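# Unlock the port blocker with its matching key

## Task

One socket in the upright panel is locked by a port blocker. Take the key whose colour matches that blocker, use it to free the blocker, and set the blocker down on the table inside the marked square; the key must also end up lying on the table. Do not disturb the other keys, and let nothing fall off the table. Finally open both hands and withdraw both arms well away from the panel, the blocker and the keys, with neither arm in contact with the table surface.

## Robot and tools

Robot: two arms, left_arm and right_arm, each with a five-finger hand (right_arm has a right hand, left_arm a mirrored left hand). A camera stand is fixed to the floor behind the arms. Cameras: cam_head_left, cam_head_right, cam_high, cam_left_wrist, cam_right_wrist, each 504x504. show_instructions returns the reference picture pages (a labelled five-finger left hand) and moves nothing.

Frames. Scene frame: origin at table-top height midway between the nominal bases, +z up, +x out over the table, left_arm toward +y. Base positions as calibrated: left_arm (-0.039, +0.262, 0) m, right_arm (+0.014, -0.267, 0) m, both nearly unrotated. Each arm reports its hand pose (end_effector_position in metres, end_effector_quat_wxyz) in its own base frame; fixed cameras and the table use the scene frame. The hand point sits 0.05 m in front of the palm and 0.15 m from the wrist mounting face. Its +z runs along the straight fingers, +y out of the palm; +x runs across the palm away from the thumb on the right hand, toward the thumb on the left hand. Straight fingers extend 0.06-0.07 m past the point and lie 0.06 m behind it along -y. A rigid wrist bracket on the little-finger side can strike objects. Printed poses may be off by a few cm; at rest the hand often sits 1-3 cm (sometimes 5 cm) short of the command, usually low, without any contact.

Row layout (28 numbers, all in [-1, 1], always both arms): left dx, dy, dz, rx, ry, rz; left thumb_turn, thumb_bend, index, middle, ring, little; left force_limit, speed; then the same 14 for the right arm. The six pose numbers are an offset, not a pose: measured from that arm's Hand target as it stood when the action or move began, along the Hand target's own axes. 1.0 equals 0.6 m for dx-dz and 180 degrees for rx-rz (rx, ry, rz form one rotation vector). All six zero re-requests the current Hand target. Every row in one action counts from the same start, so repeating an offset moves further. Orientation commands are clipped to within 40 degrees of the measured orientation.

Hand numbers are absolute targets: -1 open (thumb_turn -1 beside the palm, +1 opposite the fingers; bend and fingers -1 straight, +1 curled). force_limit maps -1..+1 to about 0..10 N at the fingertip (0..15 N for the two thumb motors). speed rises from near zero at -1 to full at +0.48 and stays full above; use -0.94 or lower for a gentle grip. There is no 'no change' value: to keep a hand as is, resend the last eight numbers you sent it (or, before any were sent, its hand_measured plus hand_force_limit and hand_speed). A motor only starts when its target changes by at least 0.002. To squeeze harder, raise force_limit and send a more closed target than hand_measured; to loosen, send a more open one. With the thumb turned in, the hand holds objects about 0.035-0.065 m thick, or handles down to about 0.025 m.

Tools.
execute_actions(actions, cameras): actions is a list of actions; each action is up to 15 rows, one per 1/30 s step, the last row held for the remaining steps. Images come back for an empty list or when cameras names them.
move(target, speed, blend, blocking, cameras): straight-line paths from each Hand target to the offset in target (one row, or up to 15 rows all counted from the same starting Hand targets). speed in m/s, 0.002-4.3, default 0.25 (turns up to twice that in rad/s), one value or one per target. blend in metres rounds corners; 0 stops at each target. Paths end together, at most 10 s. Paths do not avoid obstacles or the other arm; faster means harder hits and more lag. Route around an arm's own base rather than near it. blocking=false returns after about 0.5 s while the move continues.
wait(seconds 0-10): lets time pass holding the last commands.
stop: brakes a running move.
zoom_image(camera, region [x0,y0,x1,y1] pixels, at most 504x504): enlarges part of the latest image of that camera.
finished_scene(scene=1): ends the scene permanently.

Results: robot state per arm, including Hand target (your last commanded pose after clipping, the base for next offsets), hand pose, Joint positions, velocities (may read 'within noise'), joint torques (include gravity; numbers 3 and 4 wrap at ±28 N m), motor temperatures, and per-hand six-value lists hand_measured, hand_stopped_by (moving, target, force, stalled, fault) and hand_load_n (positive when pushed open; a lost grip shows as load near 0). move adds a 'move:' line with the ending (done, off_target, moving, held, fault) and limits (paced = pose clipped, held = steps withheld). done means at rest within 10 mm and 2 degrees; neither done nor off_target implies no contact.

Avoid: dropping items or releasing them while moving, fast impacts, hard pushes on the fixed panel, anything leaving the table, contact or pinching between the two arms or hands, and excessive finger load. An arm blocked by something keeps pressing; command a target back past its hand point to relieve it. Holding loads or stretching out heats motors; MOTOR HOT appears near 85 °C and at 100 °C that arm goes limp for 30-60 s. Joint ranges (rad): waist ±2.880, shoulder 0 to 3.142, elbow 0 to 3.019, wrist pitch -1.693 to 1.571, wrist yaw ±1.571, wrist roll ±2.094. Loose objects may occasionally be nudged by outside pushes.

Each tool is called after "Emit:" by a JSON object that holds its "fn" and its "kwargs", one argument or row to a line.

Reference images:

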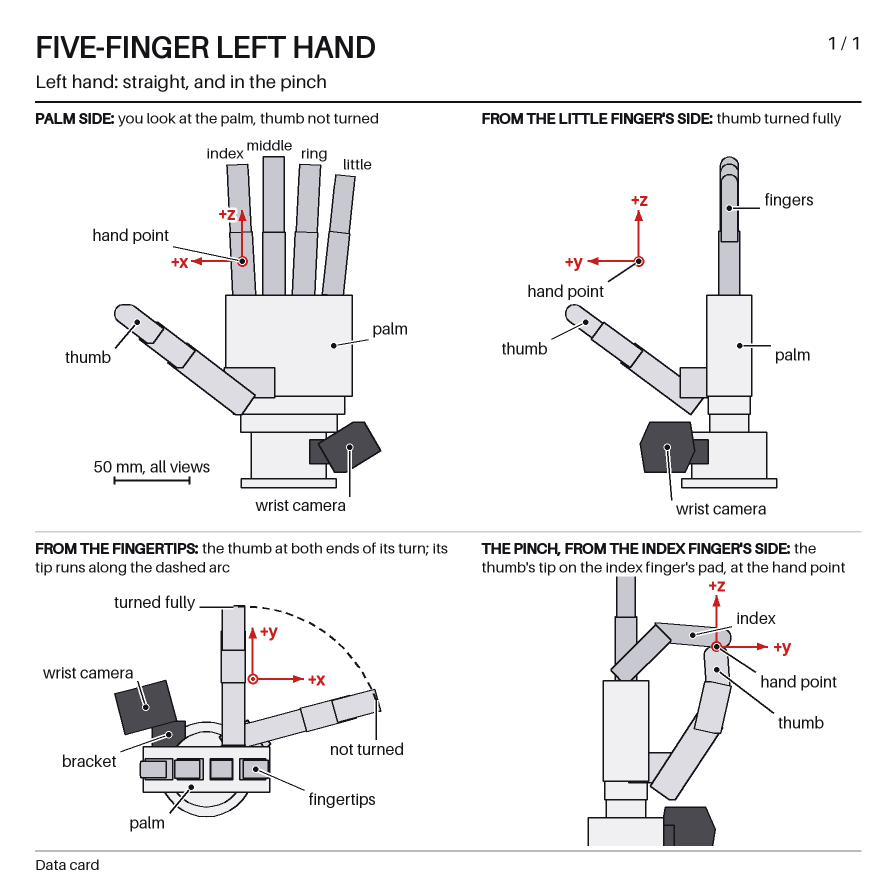

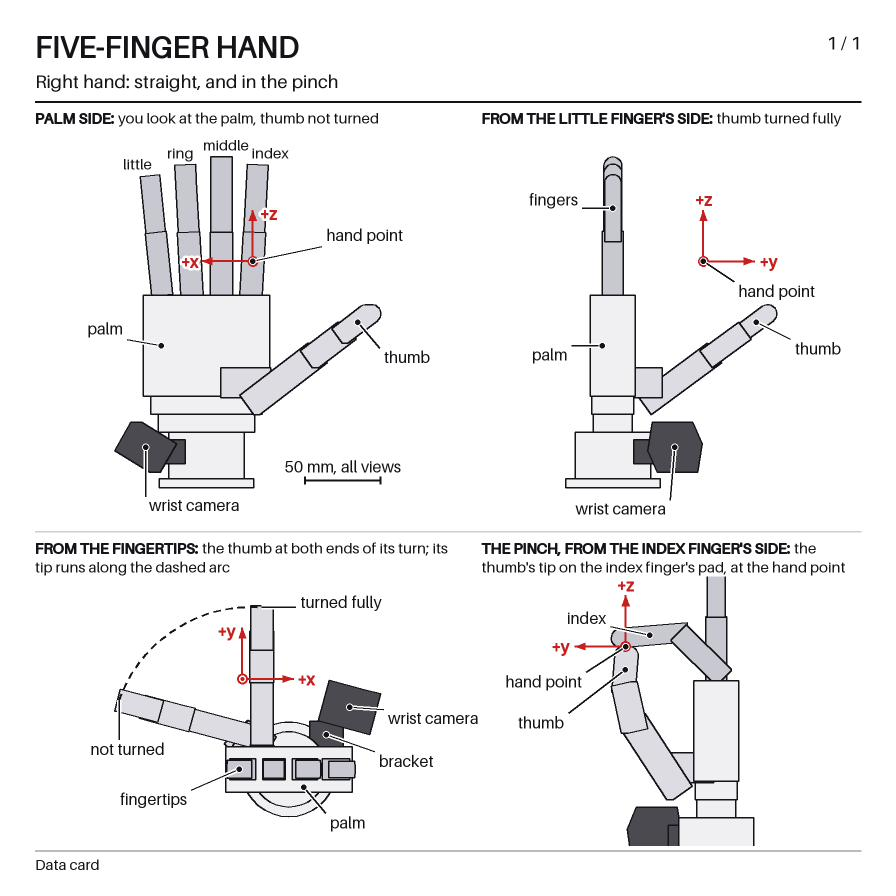

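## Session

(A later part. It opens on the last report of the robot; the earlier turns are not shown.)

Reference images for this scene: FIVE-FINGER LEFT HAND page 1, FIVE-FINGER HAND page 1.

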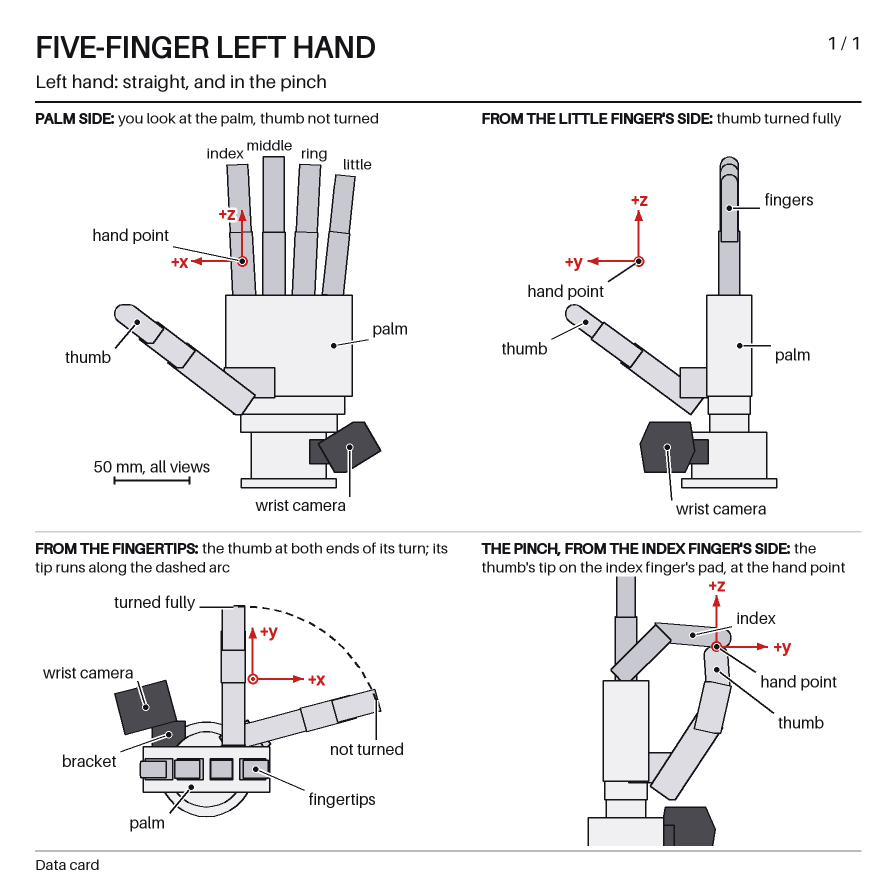

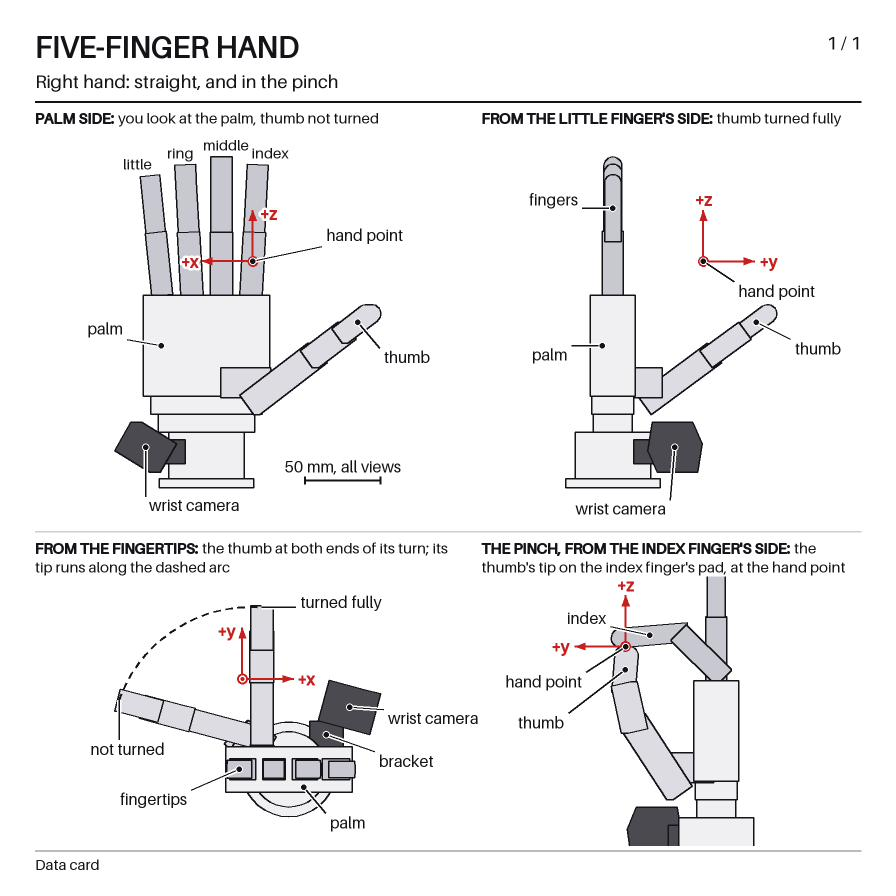

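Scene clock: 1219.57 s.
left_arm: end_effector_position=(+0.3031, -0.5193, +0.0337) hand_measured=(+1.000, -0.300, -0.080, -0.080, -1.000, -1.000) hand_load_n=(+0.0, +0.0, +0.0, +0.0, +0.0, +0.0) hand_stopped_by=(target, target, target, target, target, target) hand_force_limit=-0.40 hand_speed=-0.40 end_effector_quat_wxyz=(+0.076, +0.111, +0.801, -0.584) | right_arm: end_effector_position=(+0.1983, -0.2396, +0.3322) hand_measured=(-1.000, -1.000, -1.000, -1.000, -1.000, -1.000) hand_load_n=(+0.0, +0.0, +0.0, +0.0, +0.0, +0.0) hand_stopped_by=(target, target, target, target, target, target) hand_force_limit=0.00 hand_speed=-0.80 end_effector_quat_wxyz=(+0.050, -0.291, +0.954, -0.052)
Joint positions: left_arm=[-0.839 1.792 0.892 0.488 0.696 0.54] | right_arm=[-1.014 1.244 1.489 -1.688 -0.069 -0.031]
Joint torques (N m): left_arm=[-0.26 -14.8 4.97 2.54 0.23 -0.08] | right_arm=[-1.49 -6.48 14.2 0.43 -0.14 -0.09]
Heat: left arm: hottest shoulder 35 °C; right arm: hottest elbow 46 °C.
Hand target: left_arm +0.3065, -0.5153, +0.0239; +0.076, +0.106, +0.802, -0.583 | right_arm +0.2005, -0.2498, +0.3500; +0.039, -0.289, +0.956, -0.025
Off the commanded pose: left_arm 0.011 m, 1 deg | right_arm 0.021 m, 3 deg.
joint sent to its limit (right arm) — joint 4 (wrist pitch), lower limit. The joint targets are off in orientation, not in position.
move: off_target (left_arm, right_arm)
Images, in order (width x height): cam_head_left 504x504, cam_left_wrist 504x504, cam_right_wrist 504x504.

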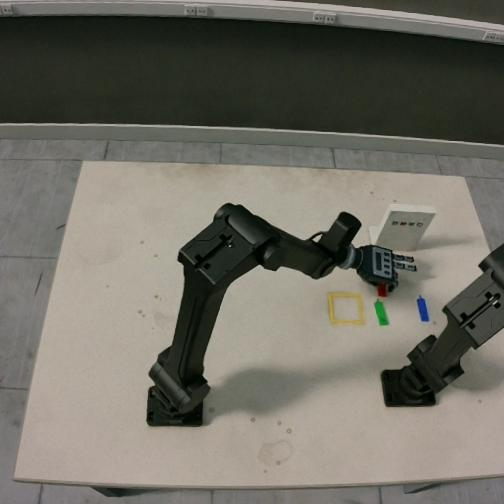

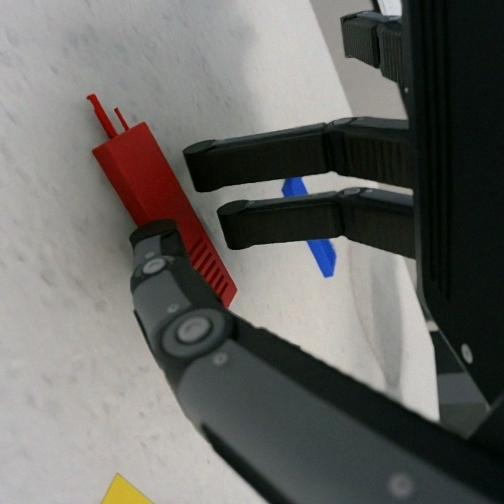

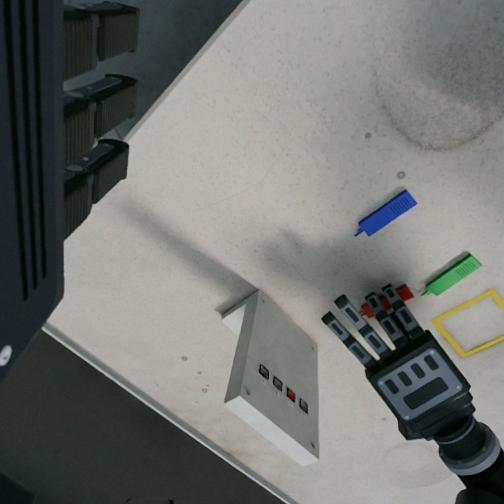

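Emit:
{"fn": "move", "kwargs": {
  "target": [0.0026,0.0097,0.0015,0,0,0,1,-0.3,-0.08,-0.08,-1,-1,-0.4,-0.4,0,0,0,0,0,0,-1,-1,-1,-1,-1,-1,0,-0.8],
  "speed": 0.03,
  "cameras": ["cam_left_wrist","cam_head_left"]
}}

Emit:
{"fn": "zoom_image", "kwargs": {
  "camera": "cam_left_wrist",
  "region": [20, 130, 270, 380]
}}

Emit:
{"fn": "zoom_image", "kwargs": {
  "camera": "cam_head_left",
  "region": [370, 255, 420, 305]
}}

Scene clock: 1224.77 s.
left_arm: end_effector_position=(+0.3043, -0.5200, +0.0302) hand_measured=(+1.000, -0.300, -0.080, -0.080, -1.000, -1.000) hand_load_n=(-0.5, +0.0, +0.0, +0.0, +0.0, +0.0) hand_stopped_by=(target, target, target, target, target, target) hand_force_limit=-0.40 hand_speed=-0.40 end_effector_quat_wxyz=(+0.078, +0.111, +0.800, -0.585) | right_arm: end_effector_position=(+0.1983, -0.2396, +0.3322) hand_measured=(-1.000, -1.000, -1.000, -1.000, -1.000, -1.000) hand_load_n=(+0.0, +0.0, +0.0, +0.0, +0.0, +0.0) hand_stopped_by=(target, target, target, target, target, target) hand_force_limit=0.00 hand_speed=-0.80 end_effector_quat_wxyz=(+0.050, -0.291, +0.954, -0.052)
Joint positions: left_arm=[-0.838 1.803 0.892 0.504 0.697 0.54] | right_arm=[-1.014 1.244 1.489 -1.688 -0.069 -0.031]
Joint torques (N m): left_arm=[-0.38 -14.68 4.56 2.54 0.22 -0.07] | right_arm=[-0.97 -6.95 14.31 0.55 -0.07 -0.12]
Heat: left arm: hottest shoulder 34 °C; right arm: hottest elbow 46 °C.
Hand target: left_arm +0.3066, -0.5142, +0.0178; +0.076, +0.106, +0.802, -0.583 | right_arm +0.2005, -0.2498, +0.3500; +0.039, -0.289, +0.956, -0.025
Off the commanded pose: left_arm 0.014 m, 1 deg | right_arm 0.021 m, 3 deg.
joint sent to its limit (right arm) — joint 4 (wrist pitch), lower limit. The joint targets are off in orientation, not in position.
move: off_target (left_arm, right_arm)
Images, in order (width x height): cam_head_left 504x504, cam_left_wrist 504x504.

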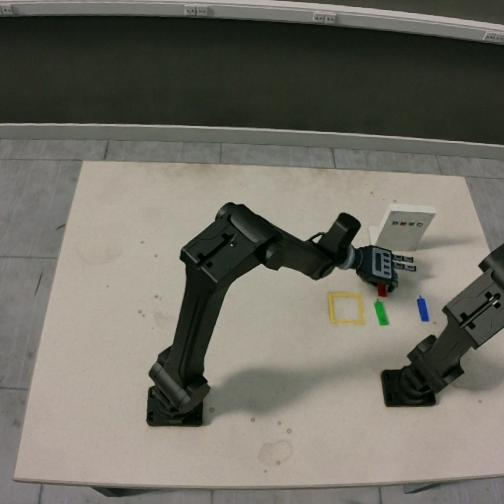

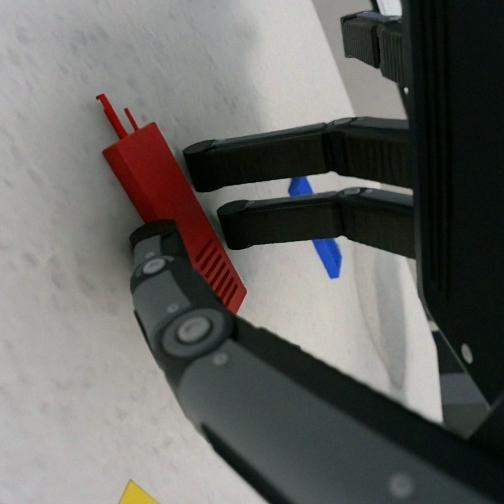

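Scaled by 2.016 from the camera's 504x504 image, which has a finer 720x720 frame.

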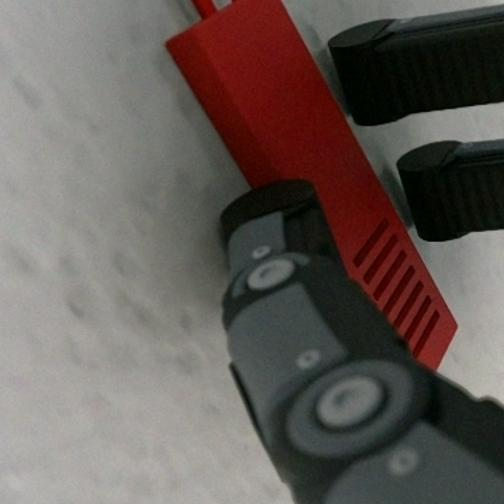

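Scaled by 10.080 from the camera's 504x504 image, which has a finer 720x720 frame.

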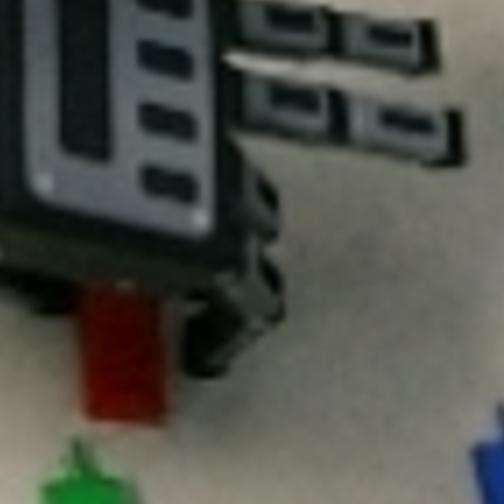

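Emit:
{"fn": "move", "kwargs": {
  "target": [0.0016,0.0061,0.0021,0,0,0,1,-0.3,-0.08,-0.08,-1,-1,-0.4,-0.4,0,0,0,0,0,0,-1,-1,-1,-1,-1,-1,0,-0.8],
  "speed": 0.03,
  "cameras": ["cam_left_wrist"]
}}

Emit:
{"fn": "zoom_image", "kwargs": {
  "camera": "cam_left_wrist",
  "region": [20, 130, 270, 380]
}}

Scene clock: 1228.00 s.
left_arm: end_effector_position=(+0.3043, -0.5200, +0.0293) hand_measured=(+1.000, -0.300, -0.080, -0.080, -1.000, -1.000) hand_load_n=(+0.5, +0.0, +0.0, +0.0, -0.5, +0.0) hand_stopped_by=(target, target, target, target, target, target) hand_force_limit=-0.40 hand_speed=-0.40 end_effector_quat_wxyz=(+0.079, +0.113, +0.798, -0.587) | right_arm: end_effector_position=(+0.1983, -0.2396, +0.3322) hand_measured=(-1.000, -1.000, -1.000, -1.000, -1.000, -1.000) hand_load_n=(+0.0, +0.0, +0.0, +0.0, +0.0, +0.0) hand_stopped_by=(target, target, target, target, target, target) hand_force_limit=0.00 hand_speed=-0.80 end_effector_quat_wxyz=(+0.050, -0.291, +0.954, -0.052)
Joint positions: left_arm=[-0.838 1.806 0.889 0.516 0.699 0.54] | right_arm=[-1.014 1.244 1.489 -1.688 -0.069 -0.031]
Joint torques (N m): left_arm=[-0.38 -14.27 4.62 2.55 0.15 -0.06] | right_arm=[-0.97 -7.59 14.45 0.69 -0.03 -0.11]
Heat: left arm: hottest shoulder 35 °C; right arm: hottest elbow 47 °C.
Hand target: left_arm +0.3066, -0.5142, +0.0140; +0.076, +0.106, +0.802, -0.583 | right_arm +0.2005, -0.2498, +0.3500; +0.039, -0.289, +0.956, -0.025
Off the commanded pose: left_arm 0.017 m, 1 deg | right_arm 0.021 m, 3 deg.
joint sent to its limit (right arm) — joint 4 (wrist pitch), lower limit. The joint targets are off in orientation, not in position.
move: off_target (left_arm, right_arm)
Images, in order (width x height): cam_left_wrist 504x504.

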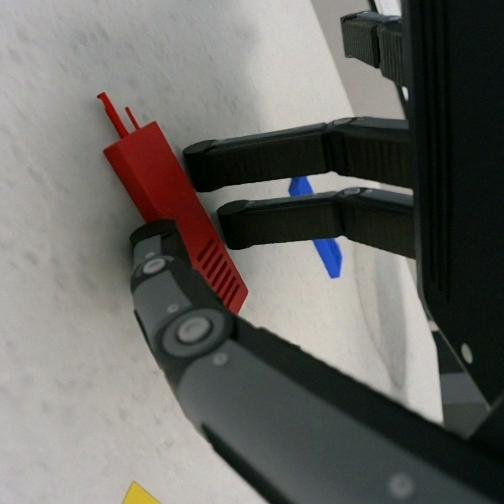

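Scaled by 2.016 from the camera's 504x504 image, which has a finer 720x720 frame.

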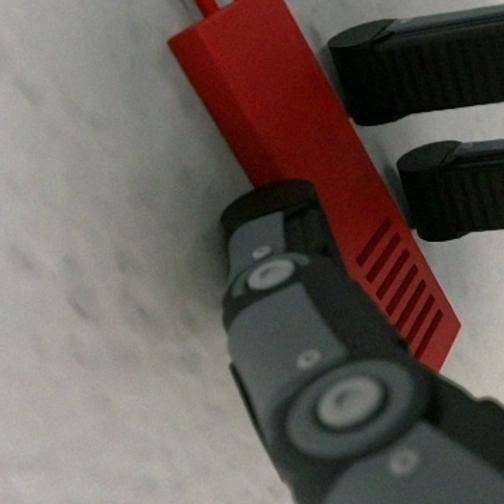

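Emit:
{"fn": "move", "kwargs": {
  "target": [0.0049,0.0184,0.0062,0,0,0,1,-0.3,-0.08,-0.08,-1,-1,-0.4,-0.4,0,0,0,0,0,0,-1,-1,-1,-1,-1,-1,0,-0.8],
  "speed": 0.03,
  "cameras": ["cam_left_wrist"]
}}

Emit:
{"fn": "zoom_image", "kwargs": {
  "camera": "cam_left_wrist",
  "region": [20, 130, 270, 380]
}}

Scene clock: 1231.63 s.
left_arm: end_effector_position=(+0.3046, -0.5213, +0.0281) hand_measured=(+1.000, -0.300, -0.080, -0.080, -1.000, -1.000) hand_load_n=(+1.0, -1.0, +0.0, +0.0, +0.0, +0.0) hand_stopped_by=(target, target, target, target, target, target) hand_force_limit=-0.40 hand_speed=-0.40 end_effector_quat_wxyz=(+0.083, +0.117, +0.792, -0.593) | right_arm: end_effector_position=(+0.1983, -0.2396, +0.3322) hand_measured=(-1.000, -1.000, -1.000, -1.000, -1.000, -1.000) hand_load_n=(+0.0, -0.5, +0.0, +0.0, +0.0, +0.0) hand_stopped_by=(target, target, target, target, target, target) hand_force_limit=0.00 hand_speed=-0.80 end_effector_quat_wxyz=(+0.050, -0.291, +0.954, -0.052)
Joint positions: left_arm=[-0.837 1.817 0.884 0.552 0.705 0.538] | right_arm=[-1.014 1.244 1.489 -1.688 -0.069 -0.031]
Joint torques (N m): left_arm=[-0.38 -12.81 4.59 2.26 -0.09 -0.02] | right_arm=[-1.9 -6.42 14.45 0.61 -0.1 -0.13]
Heat: left arm: hottest shoulder 35 °C; right arm: hottest elbow 47 °C.
Hand target: left_arm +0.3067, -0.5142, +0.0018; +0.076, +0.105, +0.802, -0.583 | right_arm +0.2005, -0.2498, +0.3500; +0.039, -0.289, +0.956, -0.025
Off the commanded pose: left_arm 0.027 m, 2 deg | right_arm 0.021 m, 3 deg.
joint sent to its limit (right arm) — joint 4 (wrist pitch), lower limit. The joint targets are off in orientation, not in position.
move: off_target (left_arm, right_arm)
Images, in order (width x height): cam_left_wrist 504x504.

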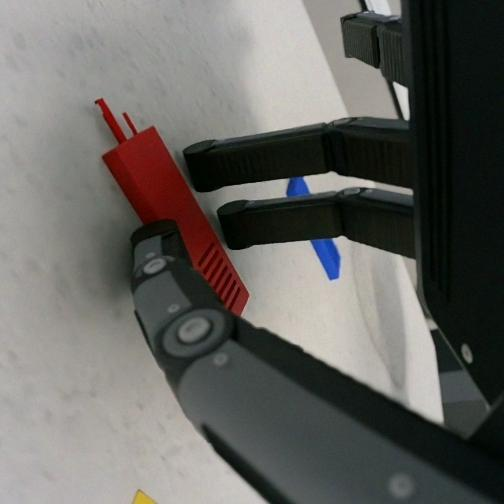

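Scaled by 2.016 from the camera's 504x504 image, which has a finer 720x720 frame.

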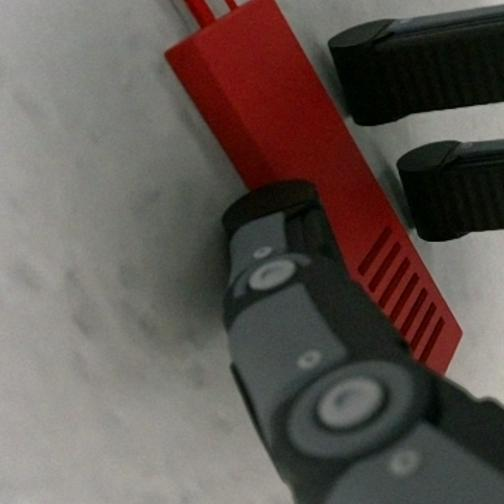

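Emit:
{"fn": "execute_actions", "kwargs": {
  "actions": [
    [[0,0,0,0,0,0,1,-0.3,0.15,0.15,-1,-1,-0.55,-0.9,0,0,0,0,0,0,-1,-1,-1,-1,-1,-1,0,-0.8]]
  ],
  "cameras": ["cam_left_wrist","cam_head_left"]
}}

Emit:
{"fn": "zoom_image", "kwargs": {
  "camera": "cam_left_wrist",
  "region": [20, 130, 270, 380]
}}

Emit:
{"fn": "zoom_image", "kwargs": {
  "camera": "cam_head_left",
  "region": [370, 255, 420, 305]
}}

Scene clock: 1235.83 s.
left_arm: end_effector_position=(+0.3050, -0.5219, +0.0285) hand_measured=(+1.000, -0.300, +0.040, +0.030, -1.000, -1.000) hand_load_n=(-0.5, +2.0, +3.0, +3.5, -0.5, +0.0) hand_stopped_by=(target, target, force, force, target, target) hand_force_limit=-0.55 hand_speed=-0.90 end_effector_quat_wxyz=(+0.084, +0.118, +0.791, -0.594) | right_arm: end_effector_position=(+0.1983, -0.2396, +0.3322) hand_measured=(-1.000, -1.000, -1.000, -1.000, -1.000, -1.000) hand_load_n=(+0.0, +0.0, +0.0, +0.0, +0.0, +0.0) hand_stopped_by=(target, target, target, target, target, target) hand_force_limit=0.00 hand_speed=-0.80 end_effector_quat_wxyz=(+0.050, -0.291, +0.954, -0.052)
Joint positions: left_arm=[-0.837 1.818 0.884 0.559 0.706 0.538] | right_arm=[-1.014 1.244 1.489 -1.688 -0.069 -0.031]
Joint torques (N m): left_arm=[-0.38 -12.92 4.55 2.14 -0.09 -0.03] | right_arm=[-0.5 -7.18 14.32 0.7 -0.05 -0.04]
Heat: left arm: hottest shoulder 35 °C; right arm: hottest elbow 47 °C.
Hand target: left_arm +0.3067, -0.5142, +0.0020; +0.076, +0.106, +0.802, -0.583 | right_arm +0.2005, -0.2498, +0.3500; +0.039, -0.289, +0.956, -0.025
Off the commanded pose: left_arm 0.028 m, 2 deg | right_arm 0.021 m, 3 deg.
joint sent to its limit (right arm) — joint 4 (wrist pitch), lower limit. The joint targets are off in orientation, not in position.
Images, in order (width x height): cam_head_left 504x504, cam_left_wrist 504x504.

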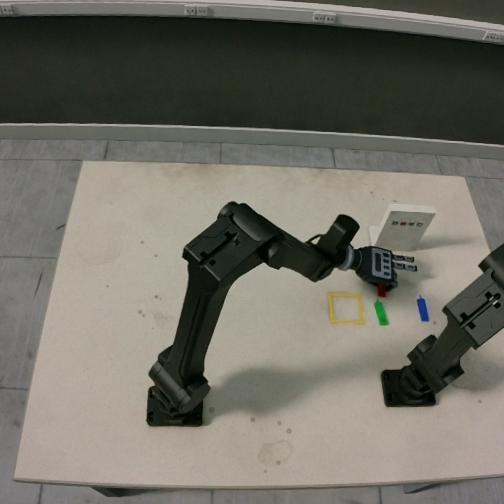

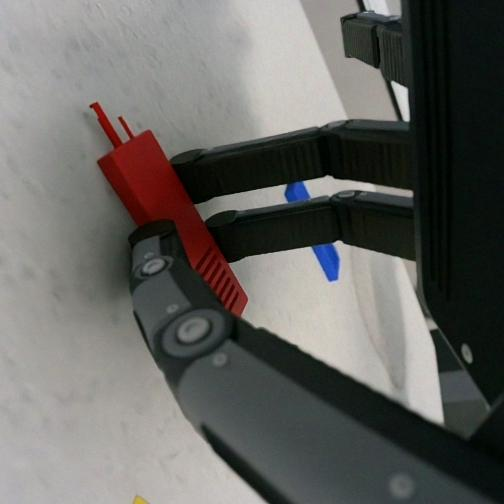

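Scaled by 2.016 from the camera's 504x504 image, which has a finer 720x720 frame.

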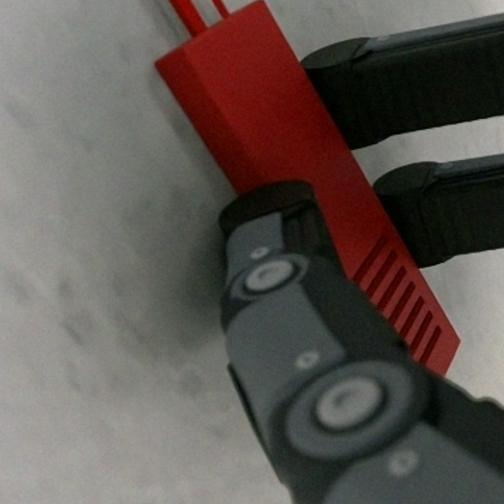

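Scaled by 10.080 from the camera's 504x504 image, which has a finer 720x720 frame.

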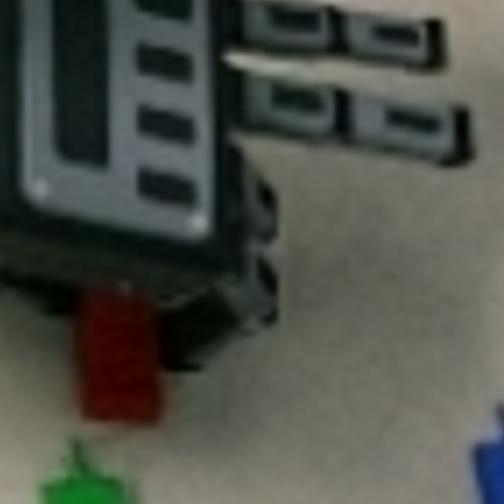

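Emit:
{"fn": "move", "kwargs": {
  "target": [-0.0271,-0.1011,-0.034,0,0,0,1,-0.3,0.15,0.15,-1,-1,-0.55,-0.9,0,0,0,0,0,0,-1,-1,-1,-1,-1,-1,0,-0.8],
  "speed": 0.05,
  "cameras": ["cam_left_wrist","cam_head_left","cam_right_wrist"]
}}

Emit:
{"fn": "zoom_image", "kwargs": {
  "camera": "cam_left_wrist",
  "region": [20, 130, 270, 380]
}}

Emit:
{"fn": "zoom_image", "kwargs": {
  "camera": "cam_right_wrist",
  "region": [340, 240, 440, 340]
}}

Scene clock: 1242.67 s.
left_arm: end_effector_position=(+0.2960, -0.5112, +0.0590) hand_measured=(+1.000, -0.300, +0.040, +0.030, -1.000, -1.000) hand_load_n=(-0.5, +3.0, +2.5, +3.0, -0.5, +0.0) hand_stopped_by=(target, target, force, force, target, target) hand_force_limit=-0.55 hand_speed=-0.90 end_effector_quat_wxyz=(+0.069, +0.108, +0.804, -0.581) | right_arm: end_effector_position=(+0.1983, -0.2396, +0.3322) hand_measured=(-1.000, -1.000, -1.000, -1.000, -1.000, -1.000) hand_load_n=(+0.0, +0.0, +0.0, +0.0, +0.0, +0.0) hand_stopped_by=(target, target, target, target, target, target) hand_force_limit=0.00 hand_speed=-0.80 end_effector_quat_wxyz=(+0.050, -0.291, +0.954, -0.052)
Joint positions: left_arm=[-0.837 1.714 0.884 0.403 0.702 0.538] | right_arm=[-1.014 1.244 1.489 -1.688 -0.069 -0.031]
Joint torques (N m): left_arm=[-0.38 -16.03 7.58 1.16 0.06 -0.04] | right_arm=[-1.14 -6.77 14.04 0.44 -0.02 -0.15]
Heat: left arm: hottest shoulder 35 °C; right arm: hottest elbow 47 °C.
Hand target: left_arm +0.3067, -0.5143, +0.0680; +0.076, +0.106, +0.802, -0.583 | right_arm +0.2005, -0.2498, +0.3500; +0.039, -0.289, +0.956, -0.025
Off the commanded pose: left_arm 0.014 m, 1 deg | right_arm 0.021 m, 3 deg.
joint sent to its limit (right arm) — joint 4 (wrist pitch), lower limit. The joint targets are off in orientation, not in position.
move: off_target (left_arm, right_arm)
Images, in order (width x height): cam_head_left 504x504, cam_left_wrist 504x504, cam_right_wrist 504x504.

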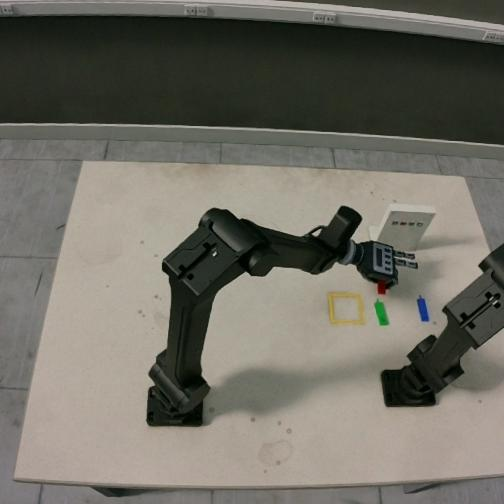

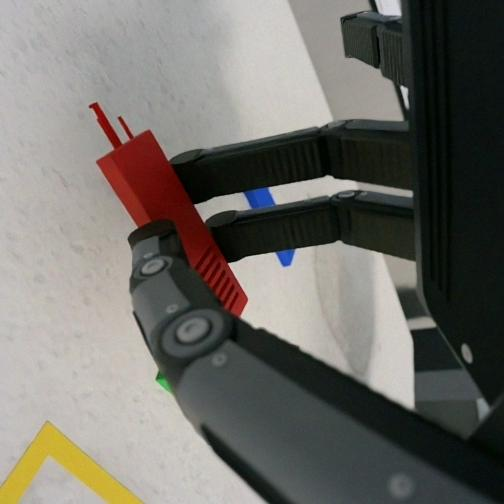

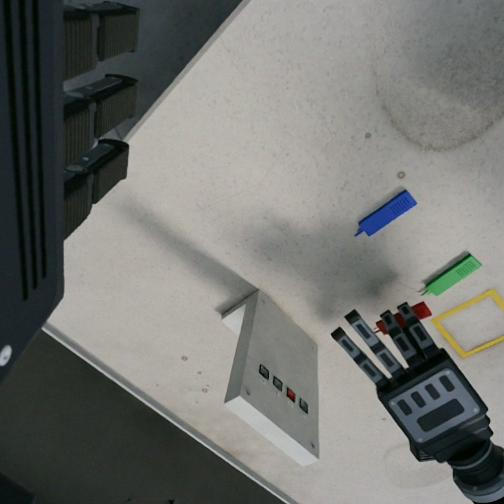

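Scaled by 2.016 from the camera's 504x504 image, which has a finer 720x720 frame.

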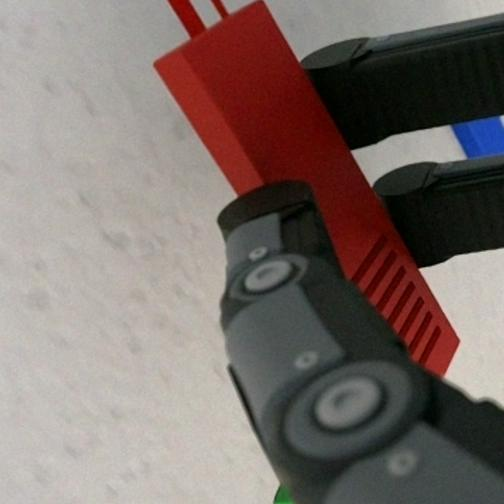

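Scaled by 5.040 from the camera's 504x504 image, which has a finer 720x720 frame.

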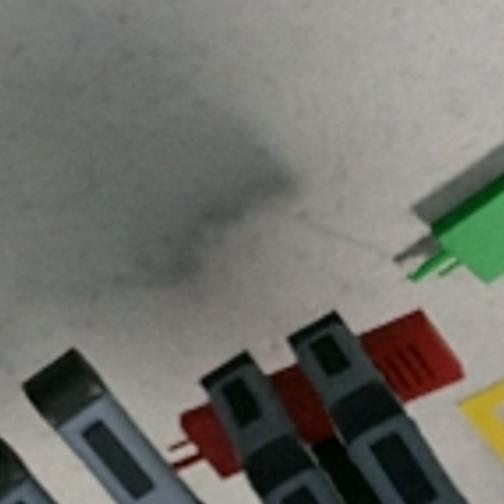

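Emit:
{"fn": "move", "kwargs": {
  "target": [
    [-0.0328,-0.1225,-0.0412,0,0,0,1,-0.3,0.15,0.15,-1,-1,-0.55,-0.9,0,0,0,0,0,0,-1,-1,-1,-1,-1,-1,0,-0.8],
    [-0.0748,-0.1617,0.0442,0.0032,-0.024,0.0019,1,-0.3,0.15,0.15,-1,-1,-0.55,-0.9,0,0,0,0,0,0,-1,-1,-1,-1,-1,-1,0,-0.8]
  ],
  "speed": 0.08,
  "blend": 0.02,
  "cameras": ["all"]
}}

Emit:
{"fn": "zoom_image", "kwargs": {
  "camera": "cam_head_left",
  "region": [365, 200, 445, 280]
}}

Emit:
{"fn": "zoom_image", "kwargs": {
  "camera": "cam_head_right",
  "region": [365, 200, 445, 280]
}}

Emit:
{"fn": "zoom_image", "kwargs": {
  "camera": "cam_right_wrist",
  "region": [220, 280, 380, 440]
}}

Emit:
{"fn": "zoom_image", "kwargs": {
  "camera": "cam_high",
  "region": [140, 150, 230, 240]
}}

Scene clock: 1266.63 s.
left_arm: end_effector_position=(+0.3185, -0.5554, +0.1475) hand_measured=(+1.000, -0.300, +0.040, +0.030, -1.000, -1.000) hand_load_n=(+0.0, +3.5, +2.5, +3.0, +0.0, +0.0) hand_stopped_by=(target, target, force, force, target, target) hand_force_limit=-0.55 hand_speed=-0.90 end_effector_quat_wxyz=(+0.103, +0.085, +0.804, -0.580) | right_arm: end_effector_position=(+0.1983, -0.2396, +0.3322) hand_measured=(-1.000, -1.000, -1.000, -1.000, -1.000, -1.000) hand_load_n=(+0.0, +0.0, +0.0, +0.0, +0.0, +0.0) hand_stopped_by=(target, target, target, target, target, target) hand_force_limit=0.00 hand_speed=-0.80 end_effector_quat_wxyz=(+0.050, -0.291, +0.954, -0.052)
Joint positions: left_arm=[-0.884 1.636 1.064 0.197 0.582 0.494] | right_arm=[-1.014 1.244 1.489 -1.688 -0.069 -0.031]
Joint torques (N m): left_arm=[-1.73 -14.86 10.44 2.19 -0.01 -0.19] | right_arm=[-0.85 -6.95 14.31 0.72 -0.07 -0.09]
Heat: left arm: hottest elbow 37 °C; right arm: hottest elbow 47 °C.
Hand target: left_arm +0.3249, -0.5721, +0.1599; +0.108, +0.086, +0.796, -0.590 | right_arm +0.2005, -0.2498, +0.3500; +0.039, -0.289, +0.956, -0.025
Off the commanded pose: left_arm 0.022 m, 2 deg | right_arm 0.021 m, 3 deg.
joint sent to its limit (right arm) — joint 4 (wrist pitch), lower limit. The joint targets are off in orientation, not in position.
move: off_target (left_arm, right_arm)

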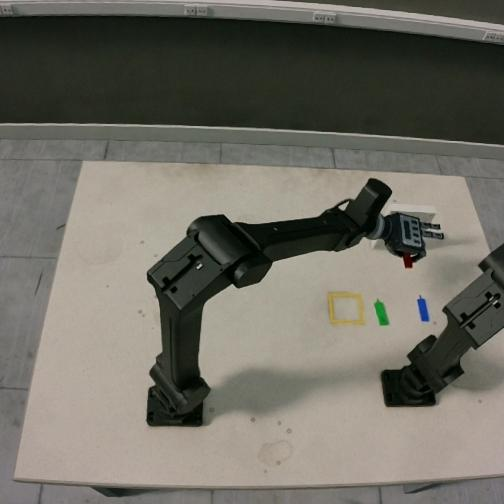

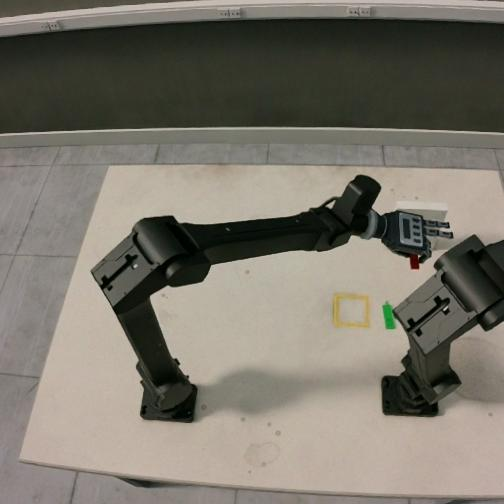

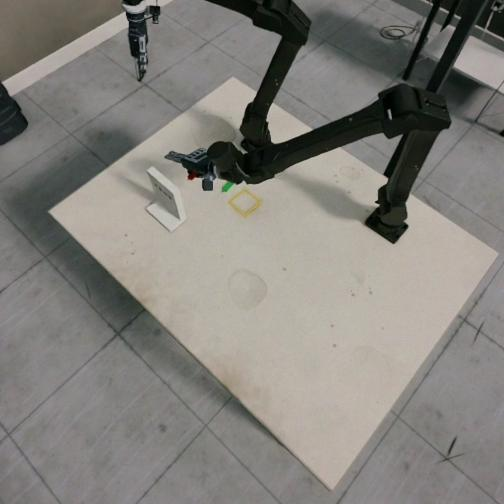

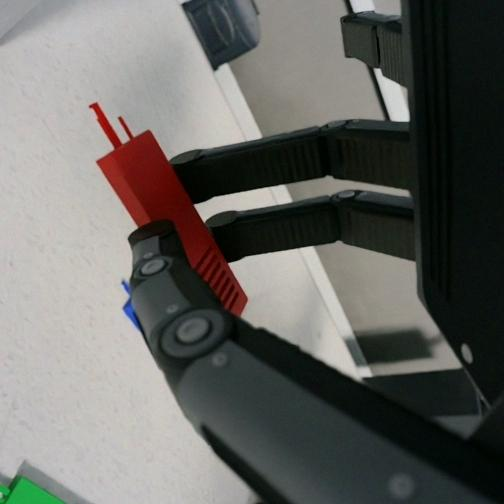

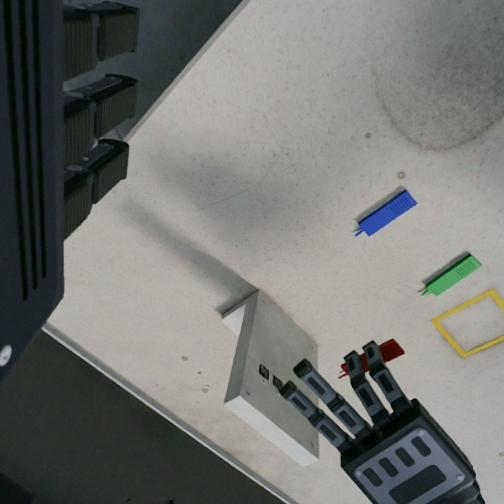

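Scaled by 6.300 from the camera's 504x504 image, which has a finer 720x720 frame.

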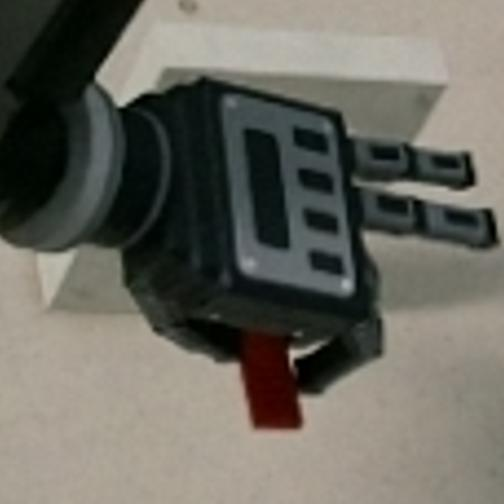

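Scaled by 6.300 from the camera's 504x504 image, which has a finer 720x720 frame.

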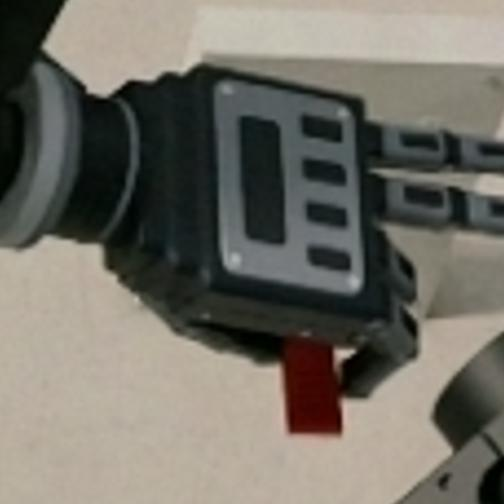

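Scaled by 3.150 from the camera's 504x504 image, which has a finer 720x720 frame.

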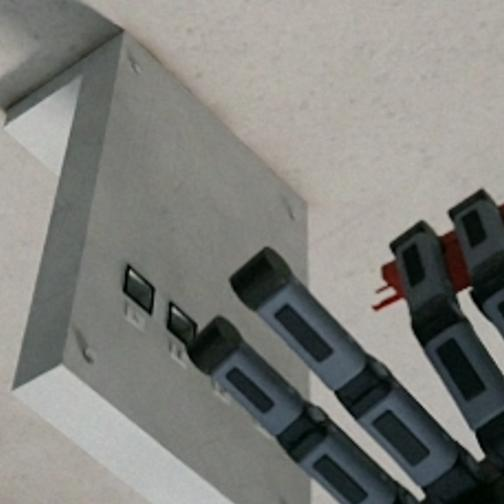

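Scaled by 5.600 from the camera's 504x504 image, which has a finer 720x720 frame.

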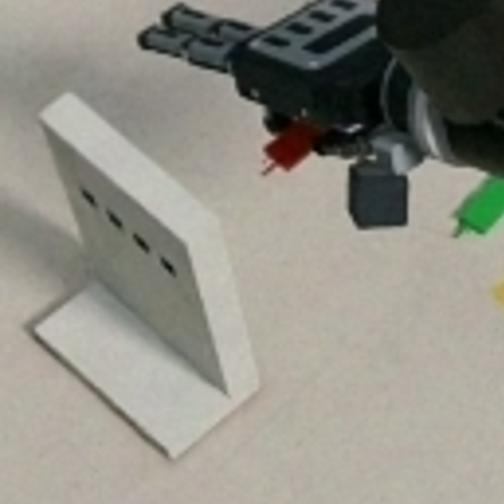

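Emit:
{"fn": "move", "kwargs": {
  "target": [0,0,0,0,0,0,1,-0.3,0.15,0.15,-1,-1,-0.55,-0.9,-0.1383,0.1215,0.3325,0.3289,-0.2889,-0.3578,-1,0.3,1,1,1,1,-0.5,-0.2],
  "speed": 0.15,
  "cameras": ["all"]
}}

Scene clock: 1316.27 s.
left_arm: end_effector_position=(+0.3185, -0.5554, +0.1475) hand_measured=(+1.000, -0.300, +0.040, +0.030, -1.000, -1.000) hand_load_n=(-0.5, +3.0, +2.5, +3.0, +0.0, +0.0) hand_stopped_by=(target, target, force, force, target, target) hand_force_limit=-0.55 hand_speed=-0.90 end_effector_quat_wxyz=(+0.103, +0.085, +0.804, -0.580) | right_arm: end_effector_position=(+0.2449, -0.1367, +0.1445) hand_measured=(-1.000, +0.300, +1.000, +1.000, +1.000, +1.000) hand_load_n=(-0.5, +0.0, +0.0, +0.0, +0.0, +0.0) hand_stopped_by=(target, target, target, target, target, target) hand_force_limit=-0.50 hand_speed=-0.20 end_effector_quat_wxyz=(-0.526, +0.643, -0.438, +0.342)
Joint positions: left_arm=[-0.884 1.636 1.064 0.197 0.582 0.494] | right_arm=[-1.188 1.133 0.628 -1.128 -1.357 -1.613]
Joint torques (N m): left_arm=[-1.55 -14.8 10.47 2.21 0 -0.18] | right_arm=[-0.85 -4.13 10.5 0.44 -0.87 -0.2]
Heat: left arm: hottest elbow 40 °C; right arm: hottest elbow 47 °C.
Hand target: left_arm +0.3249, -0.5721, +0.1599; +0.108, +0.087, +0.795, -0.590 | right_arm +0.2469, -0.1484, +0.1510; -0.521, +0.644, -0.435, +0.352
Off the commanded pose: left_arm 0.022 m, 2 deg | right_arm 0.014 m, 1 deg.
move: off_target (left_arm, right_arm)

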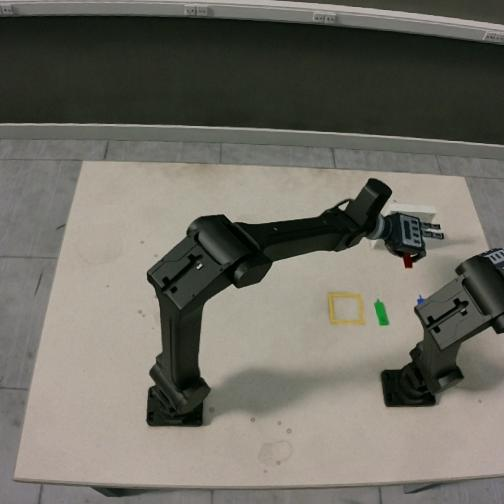

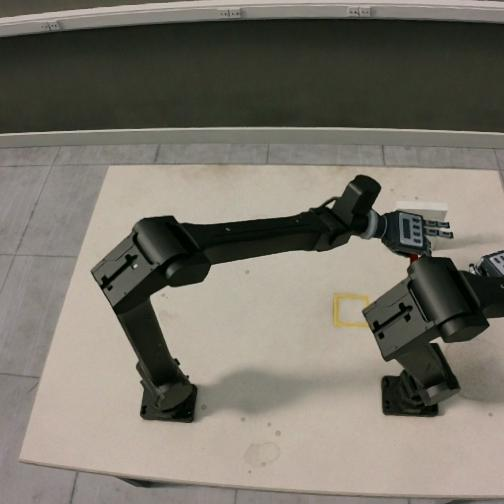

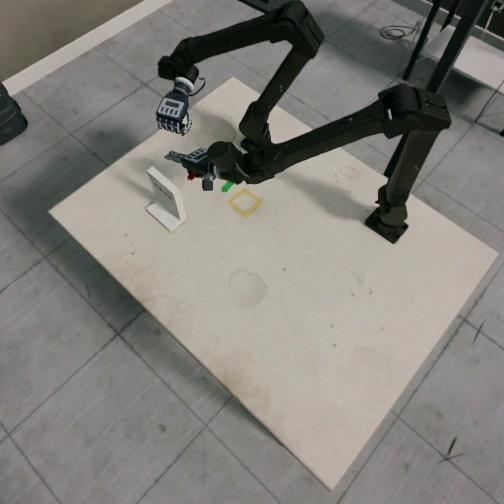

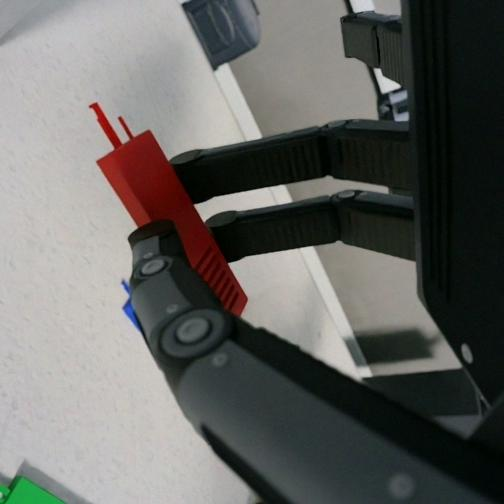

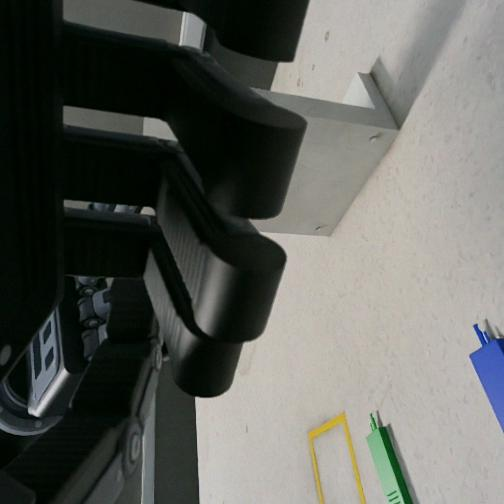

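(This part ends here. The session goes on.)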